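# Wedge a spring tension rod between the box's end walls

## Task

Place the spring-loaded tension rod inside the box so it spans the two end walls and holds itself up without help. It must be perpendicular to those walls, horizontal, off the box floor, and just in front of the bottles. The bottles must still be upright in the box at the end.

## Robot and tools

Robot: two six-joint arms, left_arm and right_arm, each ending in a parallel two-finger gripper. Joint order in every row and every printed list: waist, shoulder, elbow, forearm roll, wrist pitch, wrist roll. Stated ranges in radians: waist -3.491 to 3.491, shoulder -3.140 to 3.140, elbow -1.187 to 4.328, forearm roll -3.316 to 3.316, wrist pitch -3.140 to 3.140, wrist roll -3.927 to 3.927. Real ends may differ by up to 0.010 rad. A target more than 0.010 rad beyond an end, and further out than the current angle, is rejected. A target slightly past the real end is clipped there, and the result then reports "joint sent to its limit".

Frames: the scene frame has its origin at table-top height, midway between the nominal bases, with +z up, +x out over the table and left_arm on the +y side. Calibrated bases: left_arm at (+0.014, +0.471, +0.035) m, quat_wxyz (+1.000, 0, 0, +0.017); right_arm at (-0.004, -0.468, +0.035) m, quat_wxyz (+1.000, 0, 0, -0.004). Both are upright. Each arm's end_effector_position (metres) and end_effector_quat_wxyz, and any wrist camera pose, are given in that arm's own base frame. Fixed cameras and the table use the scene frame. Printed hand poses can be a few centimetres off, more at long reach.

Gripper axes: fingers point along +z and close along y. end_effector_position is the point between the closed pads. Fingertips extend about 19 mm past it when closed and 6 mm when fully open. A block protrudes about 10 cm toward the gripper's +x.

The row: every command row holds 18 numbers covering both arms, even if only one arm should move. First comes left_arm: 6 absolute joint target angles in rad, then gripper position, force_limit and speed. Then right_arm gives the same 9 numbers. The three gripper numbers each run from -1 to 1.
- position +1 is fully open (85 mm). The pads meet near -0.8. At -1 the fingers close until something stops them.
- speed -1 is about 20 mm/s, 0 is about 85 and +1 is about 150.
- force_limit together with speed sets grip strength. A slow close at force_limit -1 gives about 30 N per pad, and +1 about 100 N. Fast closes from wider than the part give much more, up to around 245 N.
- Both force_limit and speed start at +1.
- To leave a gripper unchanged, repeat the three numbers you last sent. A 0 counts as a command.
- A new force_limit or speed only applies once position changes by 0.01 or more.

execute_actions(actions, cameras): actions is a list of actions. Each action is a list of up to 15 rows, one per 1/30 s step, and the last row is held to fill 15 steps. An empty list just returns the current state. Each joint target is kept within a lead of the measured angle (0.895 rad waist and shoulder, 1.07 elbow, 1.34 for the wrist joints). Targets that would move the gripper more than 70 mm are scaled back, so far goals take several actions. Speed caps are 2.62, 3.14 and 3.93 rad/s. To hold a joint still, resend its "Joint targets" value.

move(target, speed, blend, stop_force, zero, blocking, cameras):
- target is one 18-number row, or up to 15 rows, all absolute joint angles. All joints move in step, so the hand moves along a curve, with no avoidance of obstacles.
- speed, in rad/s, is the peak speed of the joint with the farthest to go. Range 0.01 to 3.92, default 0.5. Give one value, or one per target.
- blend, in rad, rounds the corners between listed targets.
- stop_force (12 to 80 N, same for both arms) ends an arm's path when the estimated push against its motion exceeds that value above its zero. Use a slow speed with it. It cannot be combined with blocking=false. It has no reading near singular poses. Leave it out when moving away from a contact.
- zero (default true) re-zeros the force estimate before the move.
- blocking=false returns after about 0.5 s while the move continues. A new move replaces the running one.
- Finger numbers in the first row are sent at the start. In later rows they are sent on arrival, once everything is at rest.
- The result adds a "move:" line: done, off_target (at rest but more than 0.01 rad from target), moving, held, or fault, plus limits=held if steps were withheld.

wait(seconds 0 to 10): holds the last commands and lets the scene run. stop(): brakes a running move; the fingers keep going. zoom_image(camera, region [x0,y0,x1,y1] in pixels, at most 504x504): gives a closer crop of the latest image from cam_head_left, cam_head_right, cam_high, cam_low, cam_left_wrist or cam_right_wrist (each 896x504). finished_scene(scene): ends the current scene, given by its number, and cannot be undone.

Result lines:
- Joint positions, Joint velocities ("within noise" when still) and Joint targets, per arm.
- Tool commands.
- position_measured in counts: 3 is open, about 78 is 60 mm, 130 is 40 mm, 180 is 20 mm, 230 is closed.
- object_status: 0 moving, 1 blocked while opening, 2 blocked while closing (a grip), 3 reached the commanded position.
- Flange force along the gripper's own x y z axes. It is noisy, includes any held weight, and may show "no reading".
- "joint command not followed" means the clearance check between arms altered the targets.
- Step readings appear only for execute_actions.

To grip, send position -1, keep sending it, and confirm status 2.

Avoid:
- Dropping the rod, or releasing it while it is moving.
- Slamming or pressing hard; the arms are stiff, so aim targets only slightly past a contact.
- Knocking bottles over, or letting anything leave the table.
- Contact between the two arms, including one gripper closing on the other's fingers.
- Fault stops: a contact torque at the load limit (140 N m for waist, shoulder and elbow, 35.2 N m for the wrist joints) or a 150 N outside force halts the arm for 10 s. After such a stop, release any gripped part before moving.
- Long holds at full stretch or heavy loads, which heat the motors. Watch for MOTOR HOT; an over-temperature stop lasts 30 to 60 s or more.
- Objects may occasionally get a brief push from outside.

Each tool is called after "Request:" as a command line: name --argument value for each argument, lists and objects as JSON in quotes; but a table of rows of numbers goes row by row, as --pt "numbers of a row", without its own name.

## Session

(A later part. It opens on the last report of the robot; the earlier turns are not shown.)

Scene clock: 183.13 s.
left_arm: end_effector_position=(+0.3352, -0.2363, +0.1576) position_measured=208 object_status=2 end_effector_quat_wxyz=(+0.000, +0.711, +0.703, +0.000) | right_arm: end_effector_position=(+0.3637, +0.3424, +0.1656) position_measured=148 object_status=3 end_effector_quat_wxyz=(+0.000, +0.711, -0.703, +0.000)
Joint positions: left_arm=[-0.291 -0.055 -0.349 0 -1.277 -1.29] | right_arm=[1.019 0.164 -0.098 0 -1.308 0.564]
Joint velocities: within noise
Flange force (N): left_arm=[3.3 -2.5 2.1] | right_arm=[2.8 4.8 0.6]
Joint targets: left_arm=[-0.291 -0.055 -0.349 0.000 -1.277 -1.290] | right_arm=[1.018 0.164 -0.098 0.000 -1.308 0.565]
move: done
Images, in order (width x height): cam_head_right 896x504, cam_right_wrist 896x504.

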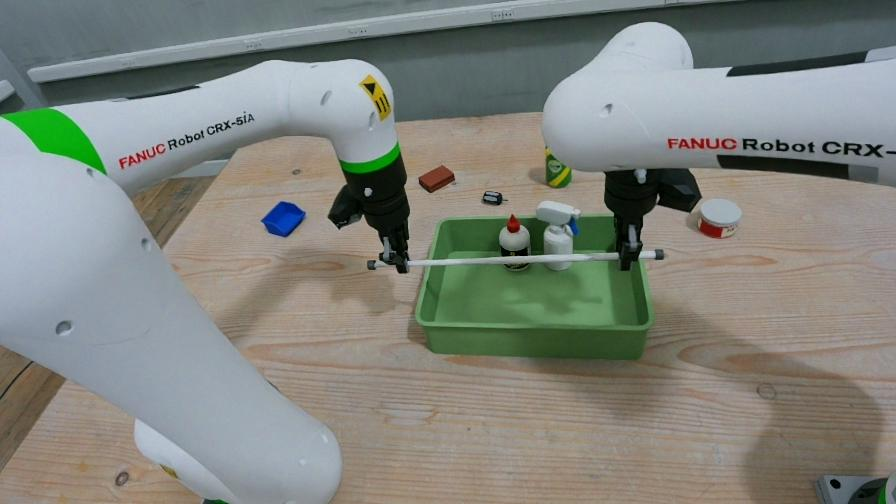

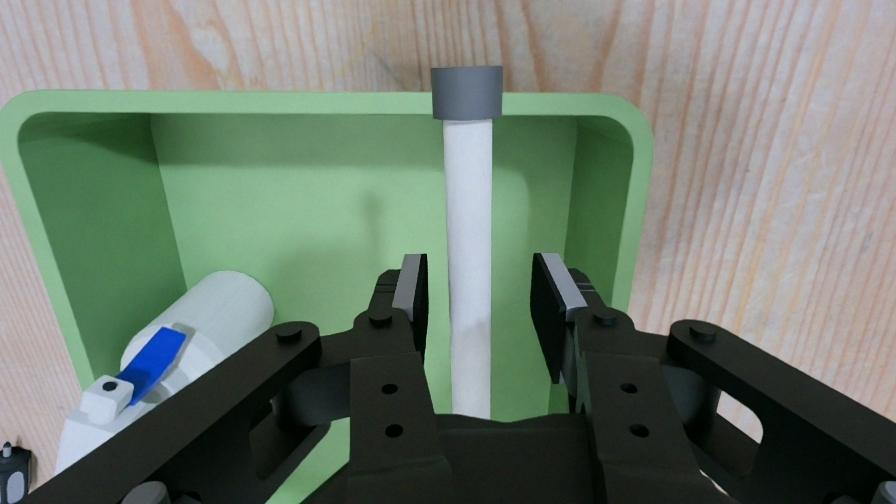

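Request:
move --target '[-0.2914,-0.0554,-0.3488,0,-1.2774,-1.2896,-0.98,0.5,-1,1.0185,0.1642,-0.0981,0,-1.3085,0.5645,-1,0.3,-1]' --speed 0.05 --cameras '["cam_head_right","cam_right_wrist"]'

Request:
zoom_image --camera "cam_head_right" --region '[350, 180, 680, 370]'

Scene clock: 186.57 s.
left_arm: end_effector_position=(+0.3352, -0.2363, +0.1576) position_measured=208 object_status=2 end_effector_quat_wxyz=(+0.000, +0.711, +0.703, +0.000) | right_arm: end_effector_position=(+0.3637, +0.3424, +0.1656) position_measured=203 object_status=0 end_effector_quat_wxyz=(+0.000, +0.711, -0.703, +0.000)
Joint positions: left_arm=[-0.291 -0.055 -0.349 0 -1.277 -1.29] | right_arm=[1.018 0.164 -0.098 0 -1.308 0.565]
Joint velocities: within noise
Flange force (N): left_arm=[3.6 -2.6 2.1] | right_arm=[5.0 6.0 0.4]
Joint targets: left_arm=[-0.291 -0.055 -0.349 0.000 -1.277 -1.290] | right_arm=[1.018 0.164 -0.098 0.000 -1.308 0.565]
move: done
Images, in order (width x height): cam_head_right 896x504, cam_right_wrist 896x504.

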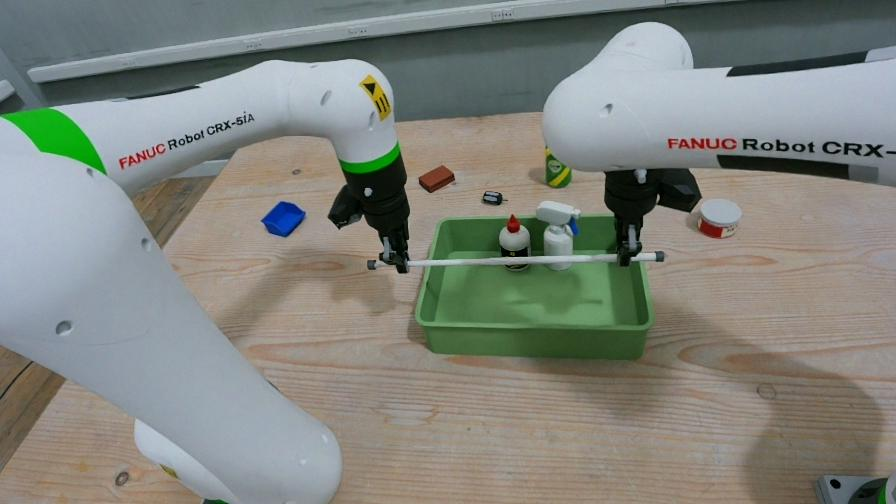

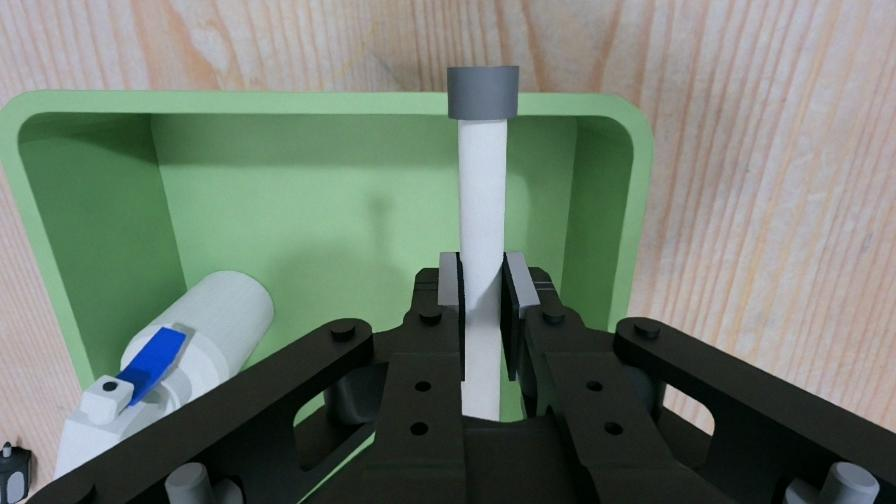

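Scaled by 1.527 from the camera's 896x504 image, which has a finer 1280x720 frame.

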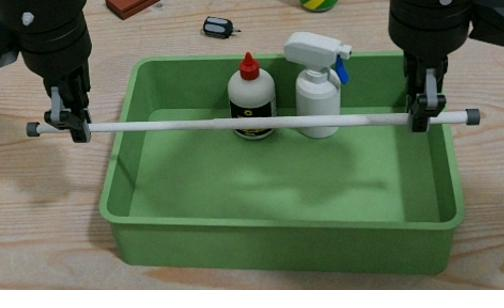

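Request:
move --pt "-0.2914 -0.0554 -0.3488 0 -1.2774 -1.2896 -0.98 0.5 -1 1.0185 0.1667 -0.1047 0 -1.2994 0.5645 -1 0.3 -1" --pt "-0.4004 0.0158 -0.2778 0 -1.2772 -1.1806 -0.98 0.5 -1 1.0313 0.1863 -0.0816 0 -1.3029 0.5517 -1 0.3 -1" --pt "-0.5048 0.0989 -0.1901 0 -1.2818 -1.0762 -0.98 0.5 -1 1.0452 0.2076 -0.0565 0 -1.3067 0.5378 -1 0.3 -1" --speed 0.1 --blend 0.005

Request:
zoom_image --camera "cam_head_right" --region '[370, 180, 700, 370]'

Scene clock: 197.43 s.
left_arm: end_effector_position=(+0.3333, -0.3327, +0.1581) position_measured=208 object_status=2 end_effector_quat_wxyz=(+0.000, +0.711, +0.703, +0.000) | right_arm: end_effector_position=(+0.3631, +0.3669, +0.1616) position_measured=203 object_status=2 end_effector_quat_wxyz=(+0.000, +0.711, -0.703, +0.000)
Joint positions: left_arm=[-0.505 0.099 -0.19 0 -1.282 -1.076] | right_arm=[1.045 0.208 -0.057 0 -1.307 0.538]
Joint velocities: within noise
Flange force (N): left_arm=[11.3 -2.4 3.1] | right_arm=[11.9 4.4 -1.0]
Joint targets: left_arm=[-0.505 0.099 -0.190 0.000 -1.282 -1.076] | right_arm=[1.045 0.208 -0.056 0.000 -1.307 0.538]
move: done; blend cut to 0.0045 rad at target 1

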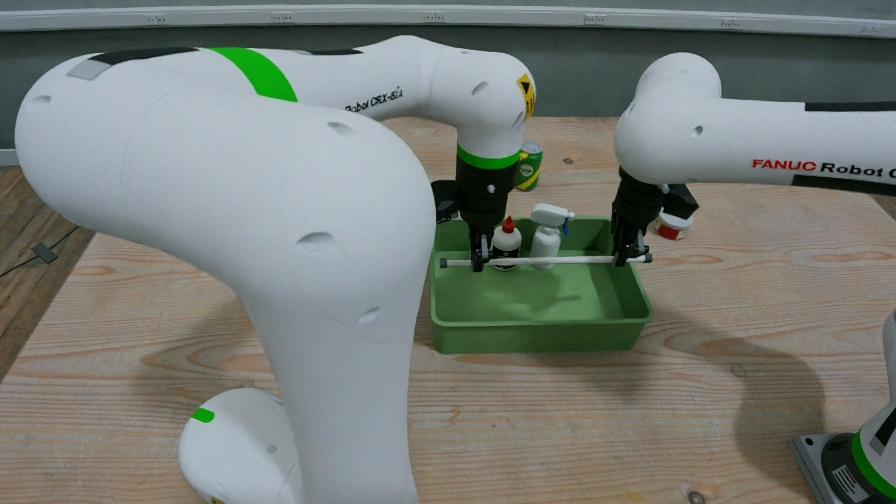

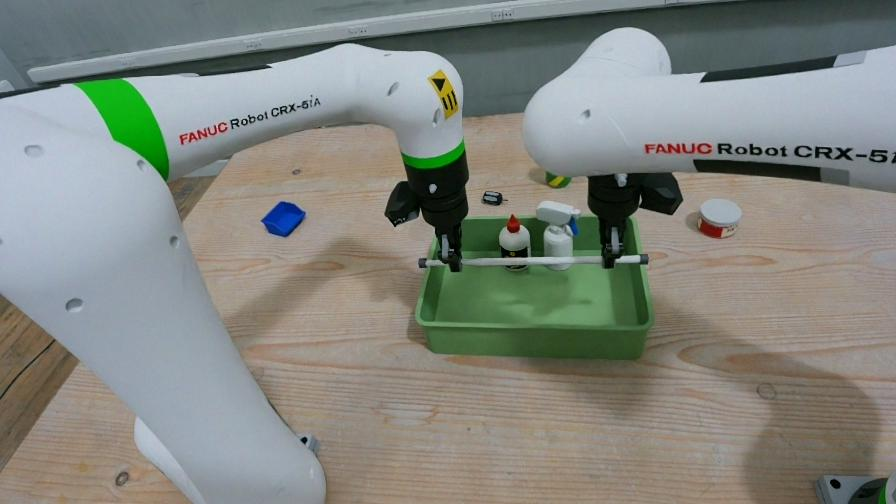

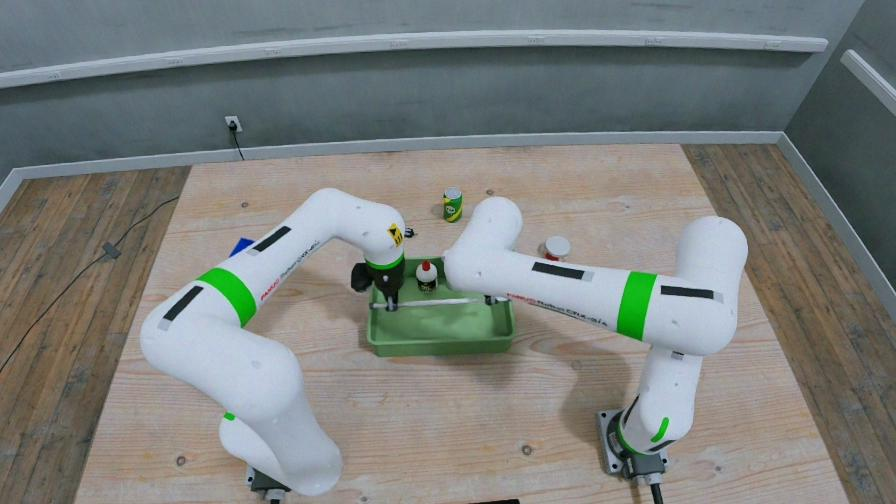

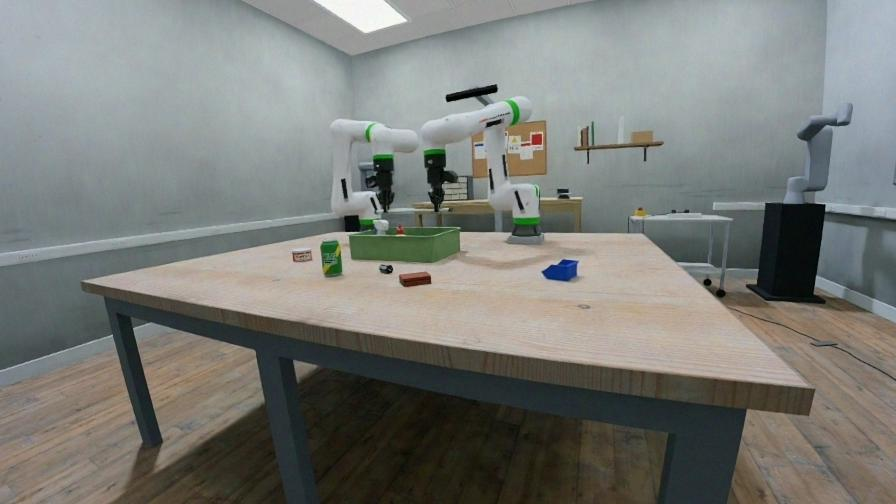

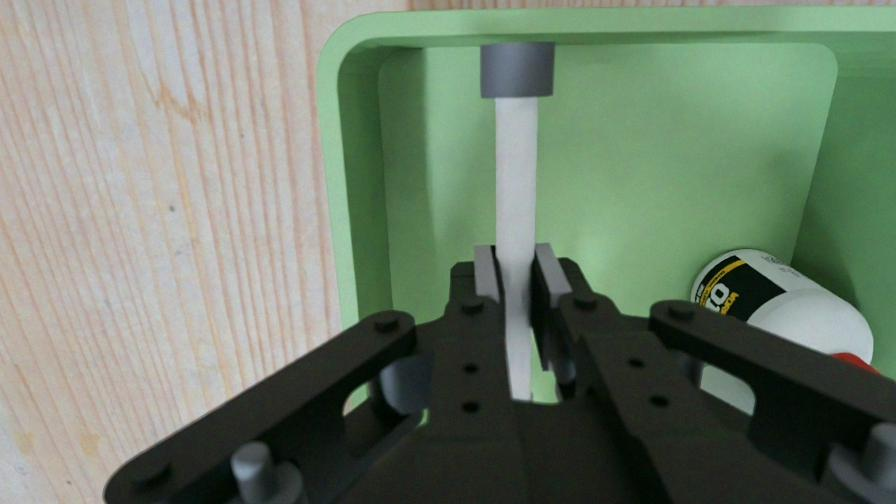

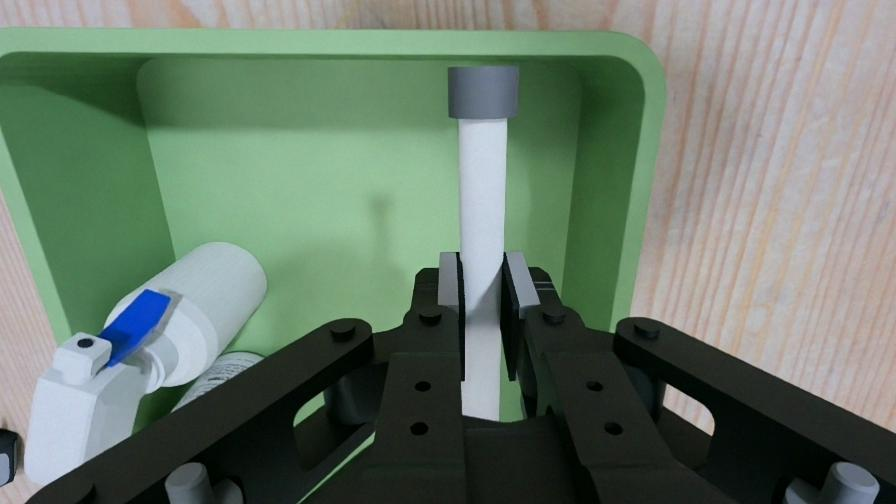

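Scaled by 1.527 from the camera's 896x504 image, which has a finer 1280x720 frame.

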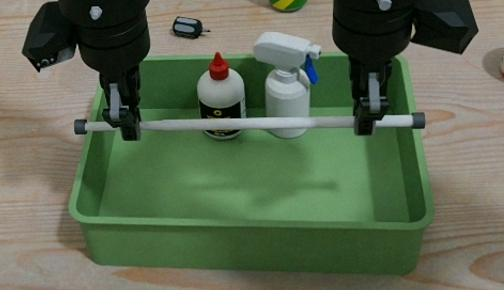

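Request:
move --pt "-0.4004 0.0158 -0.2778 0 -1.2772 -1.1806 -0.98 0.5 -1 1.0313 0.1863 -0.0816 0 -1.3029 0.5517 -1 0.3 -1" --pt "-0.2914 -0.0554 -0.3488 0 -1.2774 -1.2896 -0.98 0.5 -1 1.0185 0.1667 -0.1047 0 -1.2994 0.5645 -0.1 0.3 -1" --pt "-0.2914 -0.0554 -0.3488 0 -1.2774 -1.2896 -0.98 0.5 -1 0.9953 0.1344 -0.1419 0 -1.2945 0.5877 -0.1 0.3 -1" --speed 0.1 --cameras '["cam_head_right","cam_right_wrist","cam_left_wrist"]'

Request:
zoom_image --camera "cam_head_right" --region '[350, 180, 680, 370]'

Scene clock: 212.00 s.
left_arm: end_effector_position=(+0.3352, -0.2363, +0.1576) position_measured=208 object_status=2 end_effector_quat_wxyz=(+0.000, +0.711, +0.703, +0.000) | right_arm: end_effector_position=(+0.3641, +0.3224, +0.1616) position_measured=141 object_status=3 end_effector_quat_wxyz=(+0.000, +0.711, -0.703, +0.000)
Joint positions: left_arm=[-0.291 -0.055 -0.349 0 -1.277 -1.29] | right_arm=[0.995 0.134 -0.142 0 -1.294 0.588]
Joint velocities: within noise
Flange force (N): left_arm=[2.7 -2.3 2.0] | right_arm=[2.8 5.5 0.3]
Joint targets: left_arm=[-0.291 -0.055 -0.349 0.000 -1.277 -1.290] | right_arm=[0.995 0.134 -0.142 0.000 -1.294 0.588]
move: done
Images, in order (width x height): cam_head_right 896x504, cam_left_wrist 896x504, cam_right_wrist 896x504.

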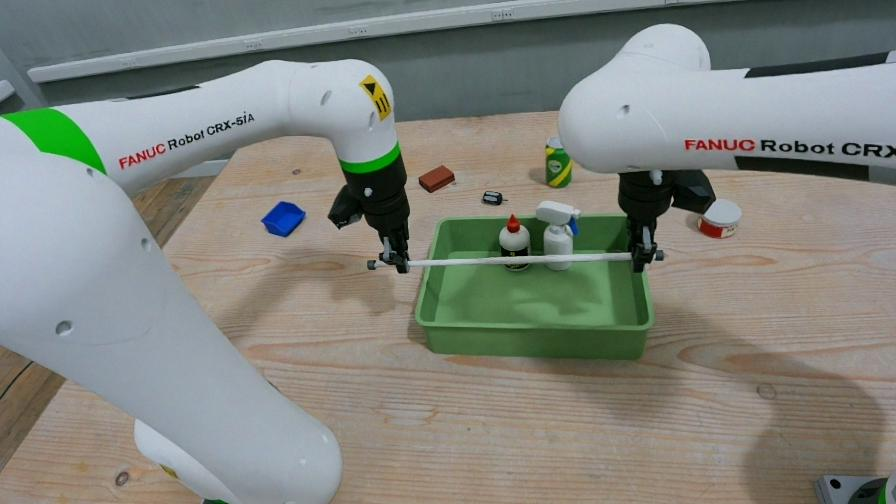

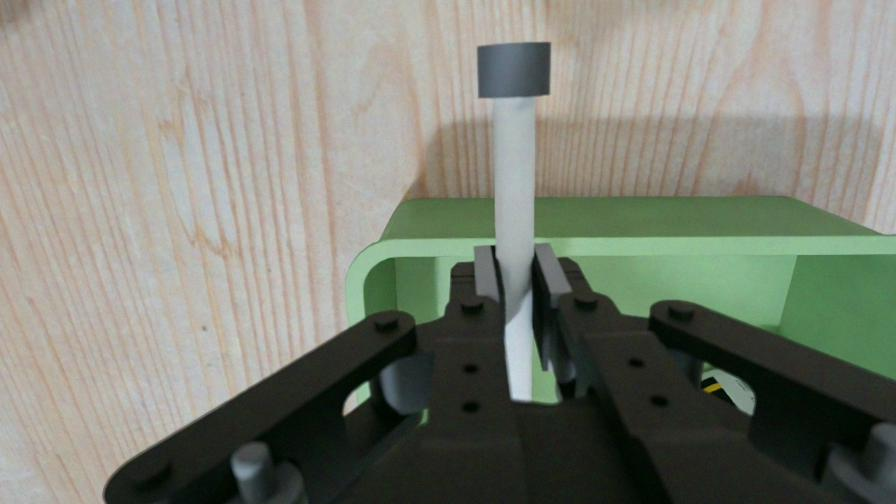

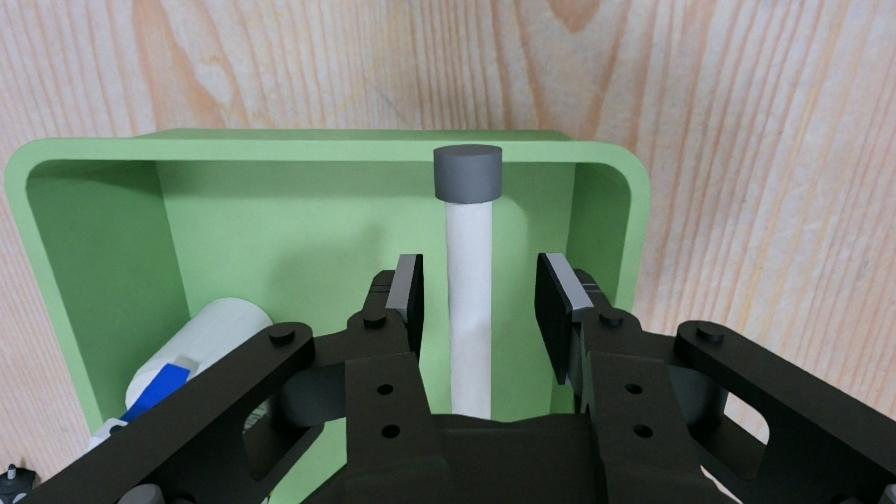

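Scaled by 1.527 from the camera's 896x504 image, which has a finer 1280x720 frame.

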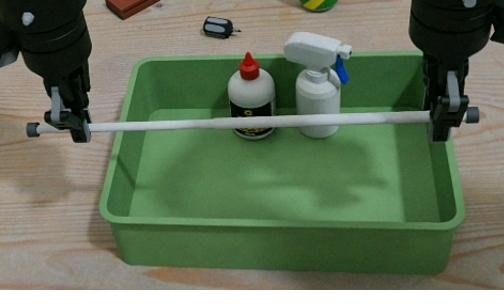

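Request:
move --target '[-0.2914,-0.0554,-0.3488,0,-1.2774,-1.2896,-0.98,0.5,-1,0.9953,0.1344,-0.1419,0,-1.2945,0.5877,-1,0.3,-1]' --speed 0.1 --cameras '["cam_head_right","cam_right_wrist"]'

Request:
zoom_image --camera "cam_head_right" --region '[350, 180, 680, 370]'

Scene clock: 215.40 s.
left_arm: end_effector_position=(+0.3352, -0.2363, +0.1576) position_measured=208 object_status=2 end_effector_quat_wxyz=(+0.000, +0.711, +0.703, +0.000) | right_arm: end_effector_position=(+0.3641, +0.3224, +0.1616) position_measured=203 object_status=0 end_effector_quat_wxyz=(+0.000, +0.711, -0.703, +0.000)
Joint positions: left_arm=[-0.291 -0.055 -0.349 0 -1.277 -1.29] | right_arm=[0.995 0.134 -0.142 0 -1.294 0.588]
Joint velocities: within noise
Flange force (N): left_arm=[3.3 -2.0 2.2] | right_arm=[3.6 4.5 0.5]
Joint targets: left_arm=[-0.291 -0.055 -0.349 0.000 -1.277 -1.290] | right_arm=[0.995 0.134 -0.142 0.000 -1.294 0.588]
move: done
Images, in order (width x height): cam_head_right 896x504, cam_right_wrist 896x504.

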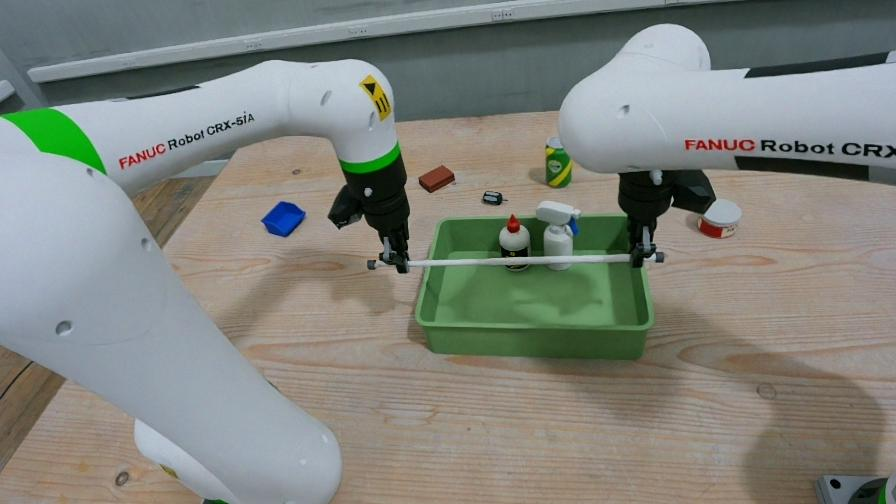

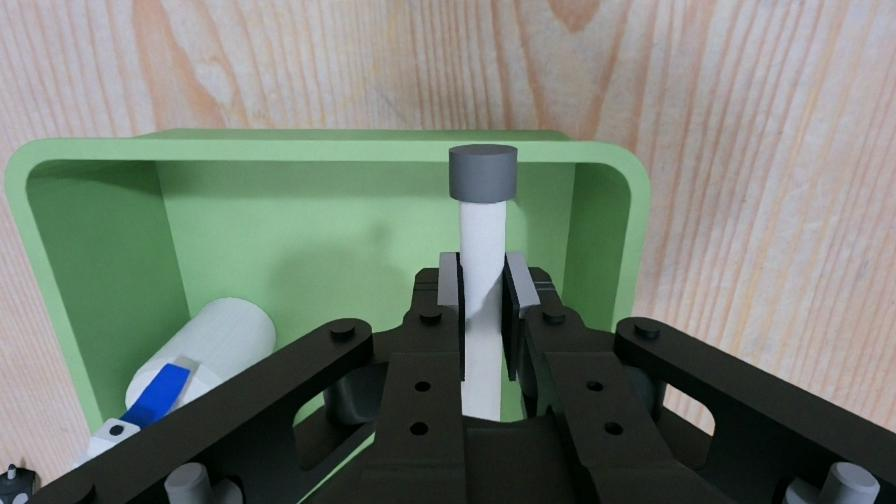

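Scaled by 1.527 from the camera's 896x504 image, which has a finer 1280x720 frame.

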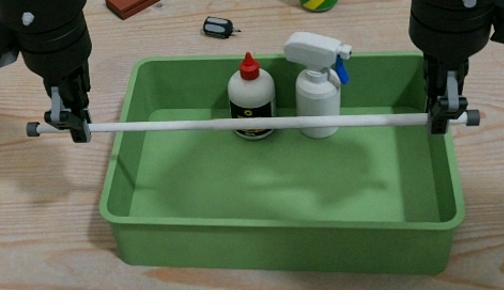

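Request:
move --pt "-0.2914 -0.0554 -0.3488 0 -1.2774 -1.2896 -0.98 0.5 -1 0.9953 0.1367 -0.1477 0 -1.2864 0.5877 -1 0.3 -1" --pt "-0.4004 0.0158 -0.2778 0 -1.2772 -1.1806 -0.98 0.5 -1 1.0095 0.1565 -0.1249 0 -1.2894 0.5735 -1 0.3 -1" --pt "-0.5048 0.0989 -0.1901 0 -1.2818 -1.0762 -0.98 0.5 -1 1.0237 0.1763 -0.1021 0 -1.2924 0.5593 -1 0.3 -1" --speed 0.12 --cameras '["cam_head_right","cam_left_wrist","cam_right_wrist"]'

Request:
zoom_image --camera "cam_head_right" --region '[370, 180, 700, 370]'

Scene clock: 222.80 s.
left_arm: end_effector_position=(+0.3333, -0.3327, +0.1581) position_measured=208 object_status=2 end_effector_quat_wxyz=(+0.000, +0.711, +0.703, +0.000) | right_arm: end_effector_position=(+0.3635, +0.3469, +0.1581) position_measured=203 object_status=2 end_effector_quat_wxyz=(+0.000, +0.711, -0.703, +0.000)
Joint positions: left_arm=[-0.505 0.099 -0.19 0 -1.282 -1.076] | right_arm=[1.024 0.176 -0.102 0 -1.292 0.559]
Joint velocities: within noise
Flange force (N): left_arm=[12.4 -3.2 3.0] | right_arm=[11.2 3.9 -1.2]
Joint targets: left_arm=[-0.505 0.099 -0.190 0.000 -1.282 -1.076] | right_arm=[1.024 0.176 -0.102 0.000 -1.292 0.559]
move: done
Images, in order (width x height): cam_head_right 896x504, cam_left_wrist 896x504, cam_right_wrist 896x504.

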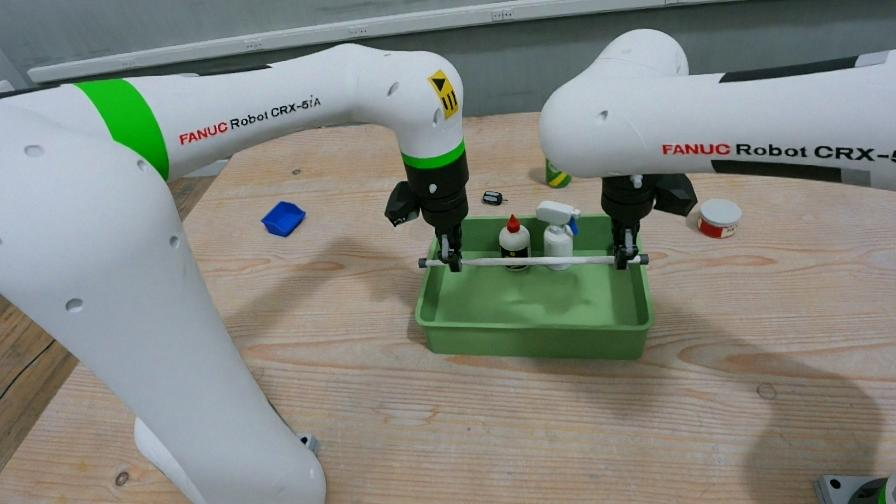

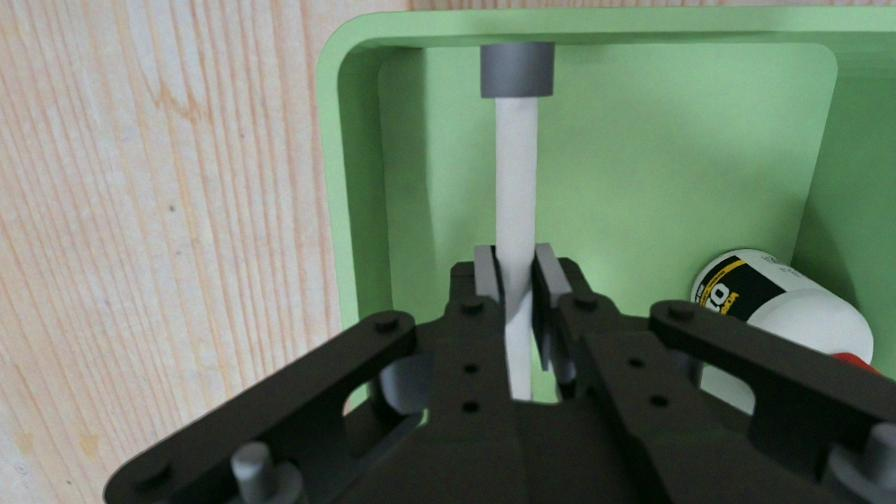

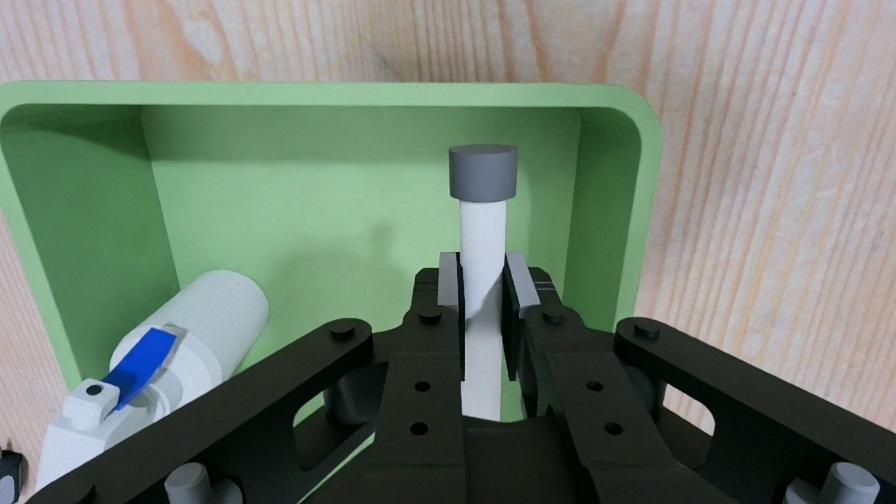

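Scaled by 1.527 from the camera's 896x504 image, which has a finer 1280x720 frame.

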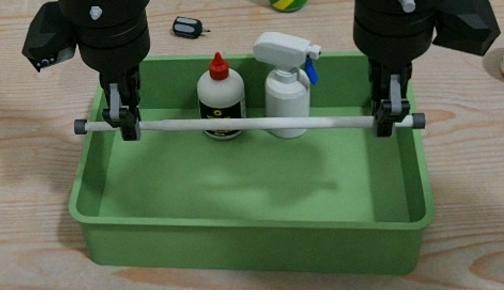

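Request:
move --pt "-0.4590 0.1914 -0.0842 0 -1.2952 -1.1220 -0.98 0.5 -1 0.9418 0.2676 0.0091 0 -1.3123 0.6412 -1 0.3 -1" --pt "-0.4239 0.2778 0.0223 0 -1.3153 -1.1571 -0.98 0.5 -1 0.8769 0.3542 0.1215 0 -1.3381 0.7061 -1 0.3 -1" --pt "-0.4239 0.3049 -0.0344 0 -1.2315 -1.1571 -0.98 0.5 -1 0.8769 0.3787 0.0645 0 -1.2566 0.7061 -1 0.3 -1" --pt "-0.4239 0.3354 -0.0790 0 -1.1564 -1.1571 -0.98 0.5 -1 0.8769 0.4073 0.0199 0 -1.1834 0.7061 -1 0.3 -1" --speed 0.12

Request:
zoom_image --camera "cam_head_right" --region '[370, 180, 700, 370]'

Scene clock: 229.07 s.
left_arm: end_effector_position=(+0.4283, -0.3359, +0.0867) position_measured=208 object_status=2 end_effector_quat_wxyz=(+0.000, +0.711, +0.703, +0.000) | right_arm: end_effector_position=(+0.4584, +0.3478, +0.0867) position_measured=203 object_status=2 end_effector_quat_wxyz=(+0.000, +0.711, -0.703, +0.000)
Joint positions: left_arm=[-0.424 0.335 -0.079 0 -1.156 -1.157] | right_arm=[0.877 0.407 0.02 0 -1.183 0.706]
Joint velocities: within noise
Flange force (N): left_arm=[12.1 -5.0 1.4] | right_arm=[11.1 4.8 -2.2]
Joint targets: left_arm=[-0.424 0.335 -0.079 0.000 -1.156 -1.157] | right_arm=[0.877 0.407 0.020 0.000 -1.183 0.706]
move: done

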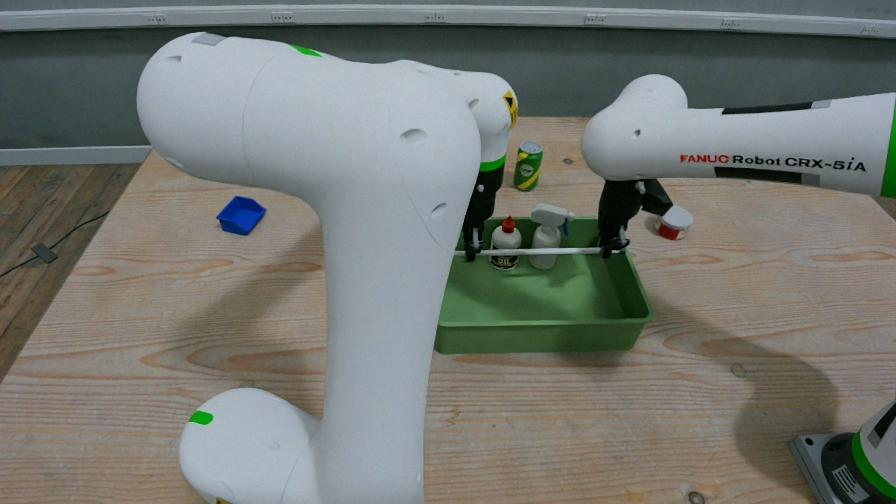

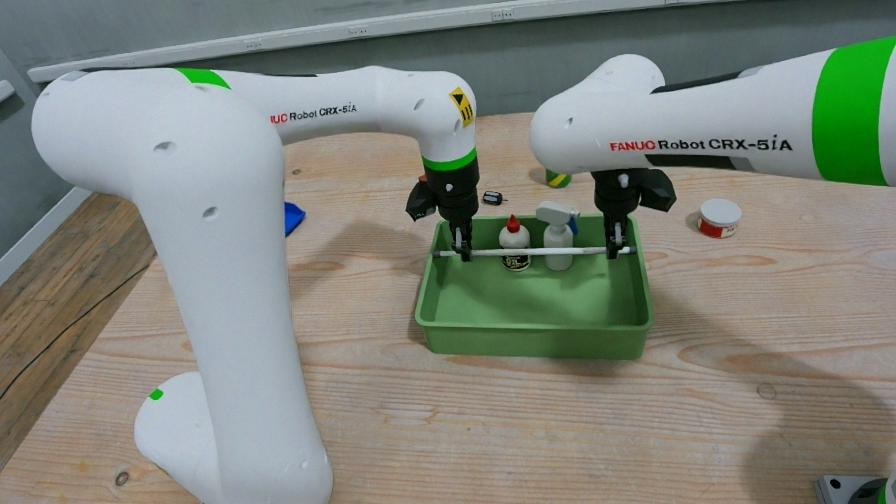

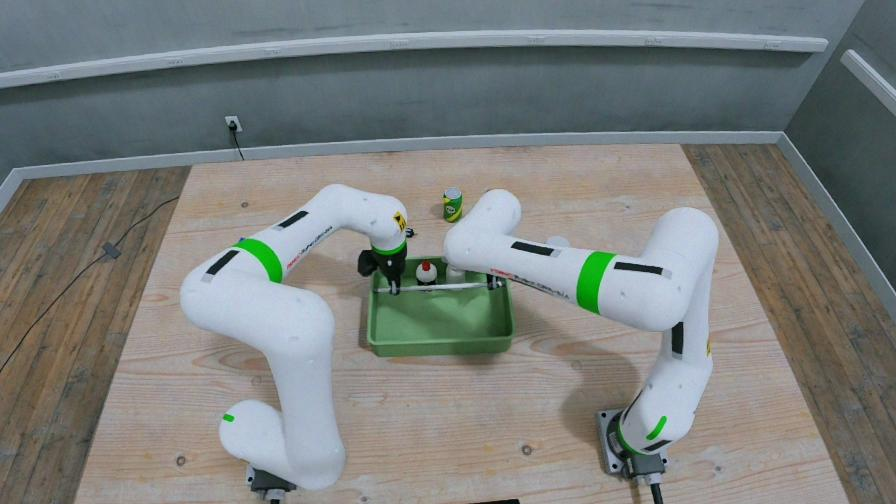

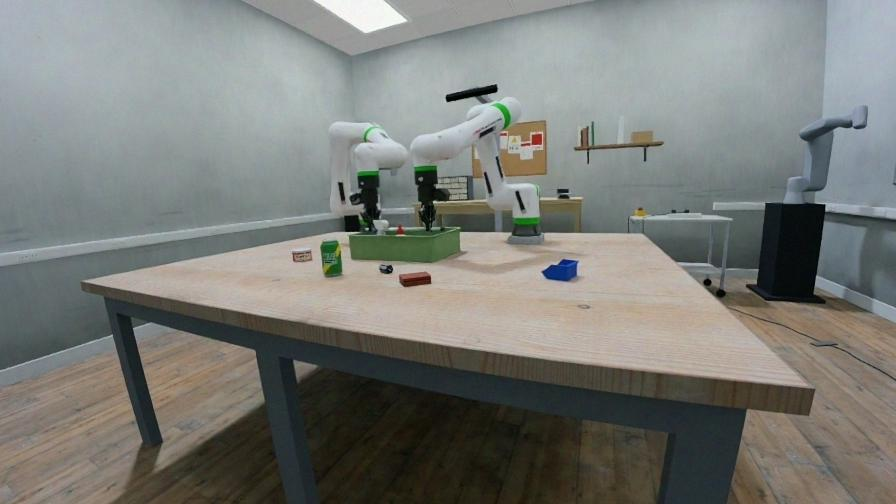

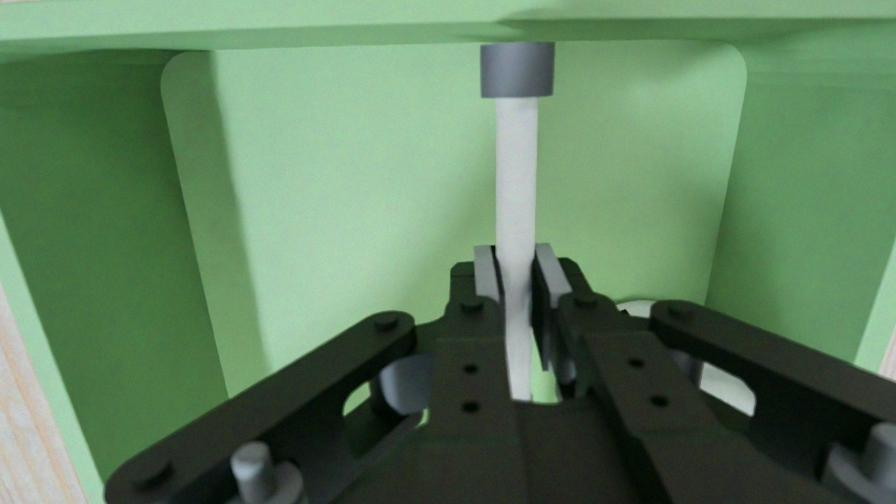

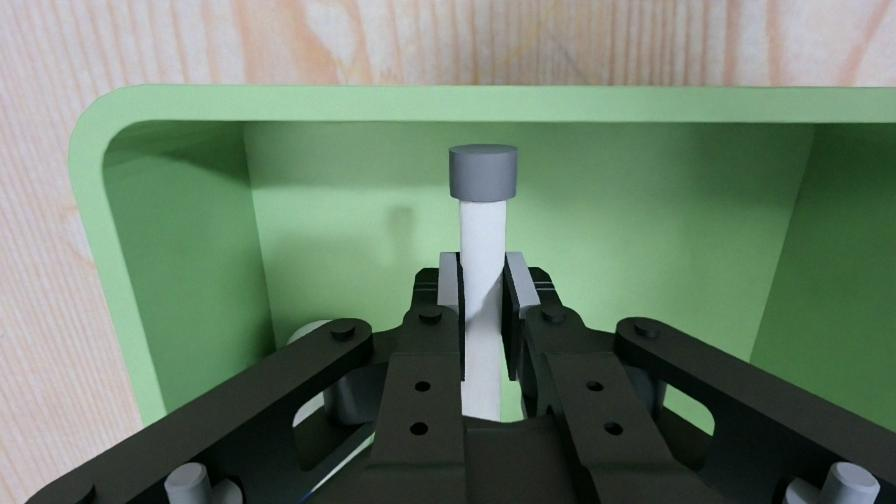

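Scaled by 1.527 from the camera's 896x504 image, which has a finer 1280x720 frame.

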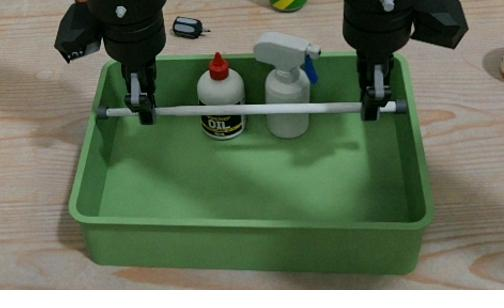

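Request:
zoom_image --camera "cam_head_right" --region '[405, 200, 535, 340]'

Request:
zoom_image --camera "cam_head_right" --region '[535, 200, 665, 340]'

Request:
zoom_image --camera "cam_high" --region '[355, 240, 525, 370]'

Scaled by 3.600 from the camera's 896x504 image, which has a finer 1280x720 frame.

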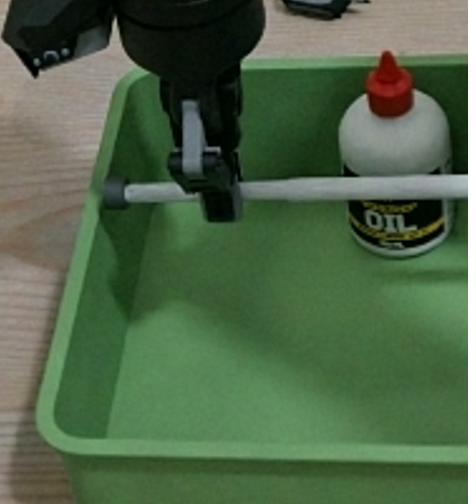

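Scaled by 3.600 from the camera's 896x504 image, which has a finer 1280x720 frame.

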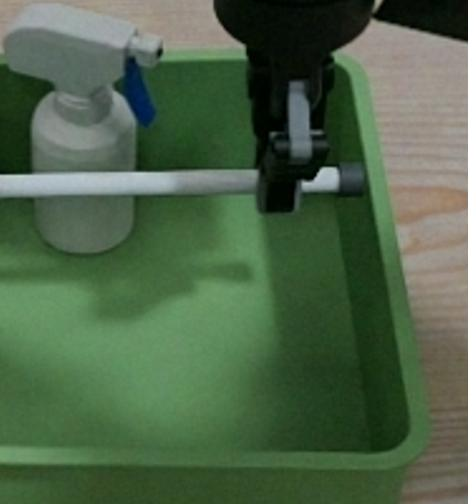

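Scaled by 2.965 from the camera's 896x504 image, which has a finer 1280x720 frame.

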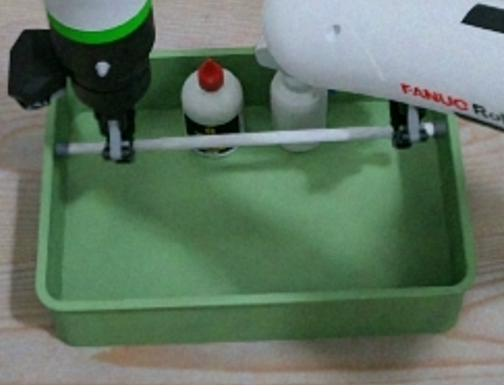

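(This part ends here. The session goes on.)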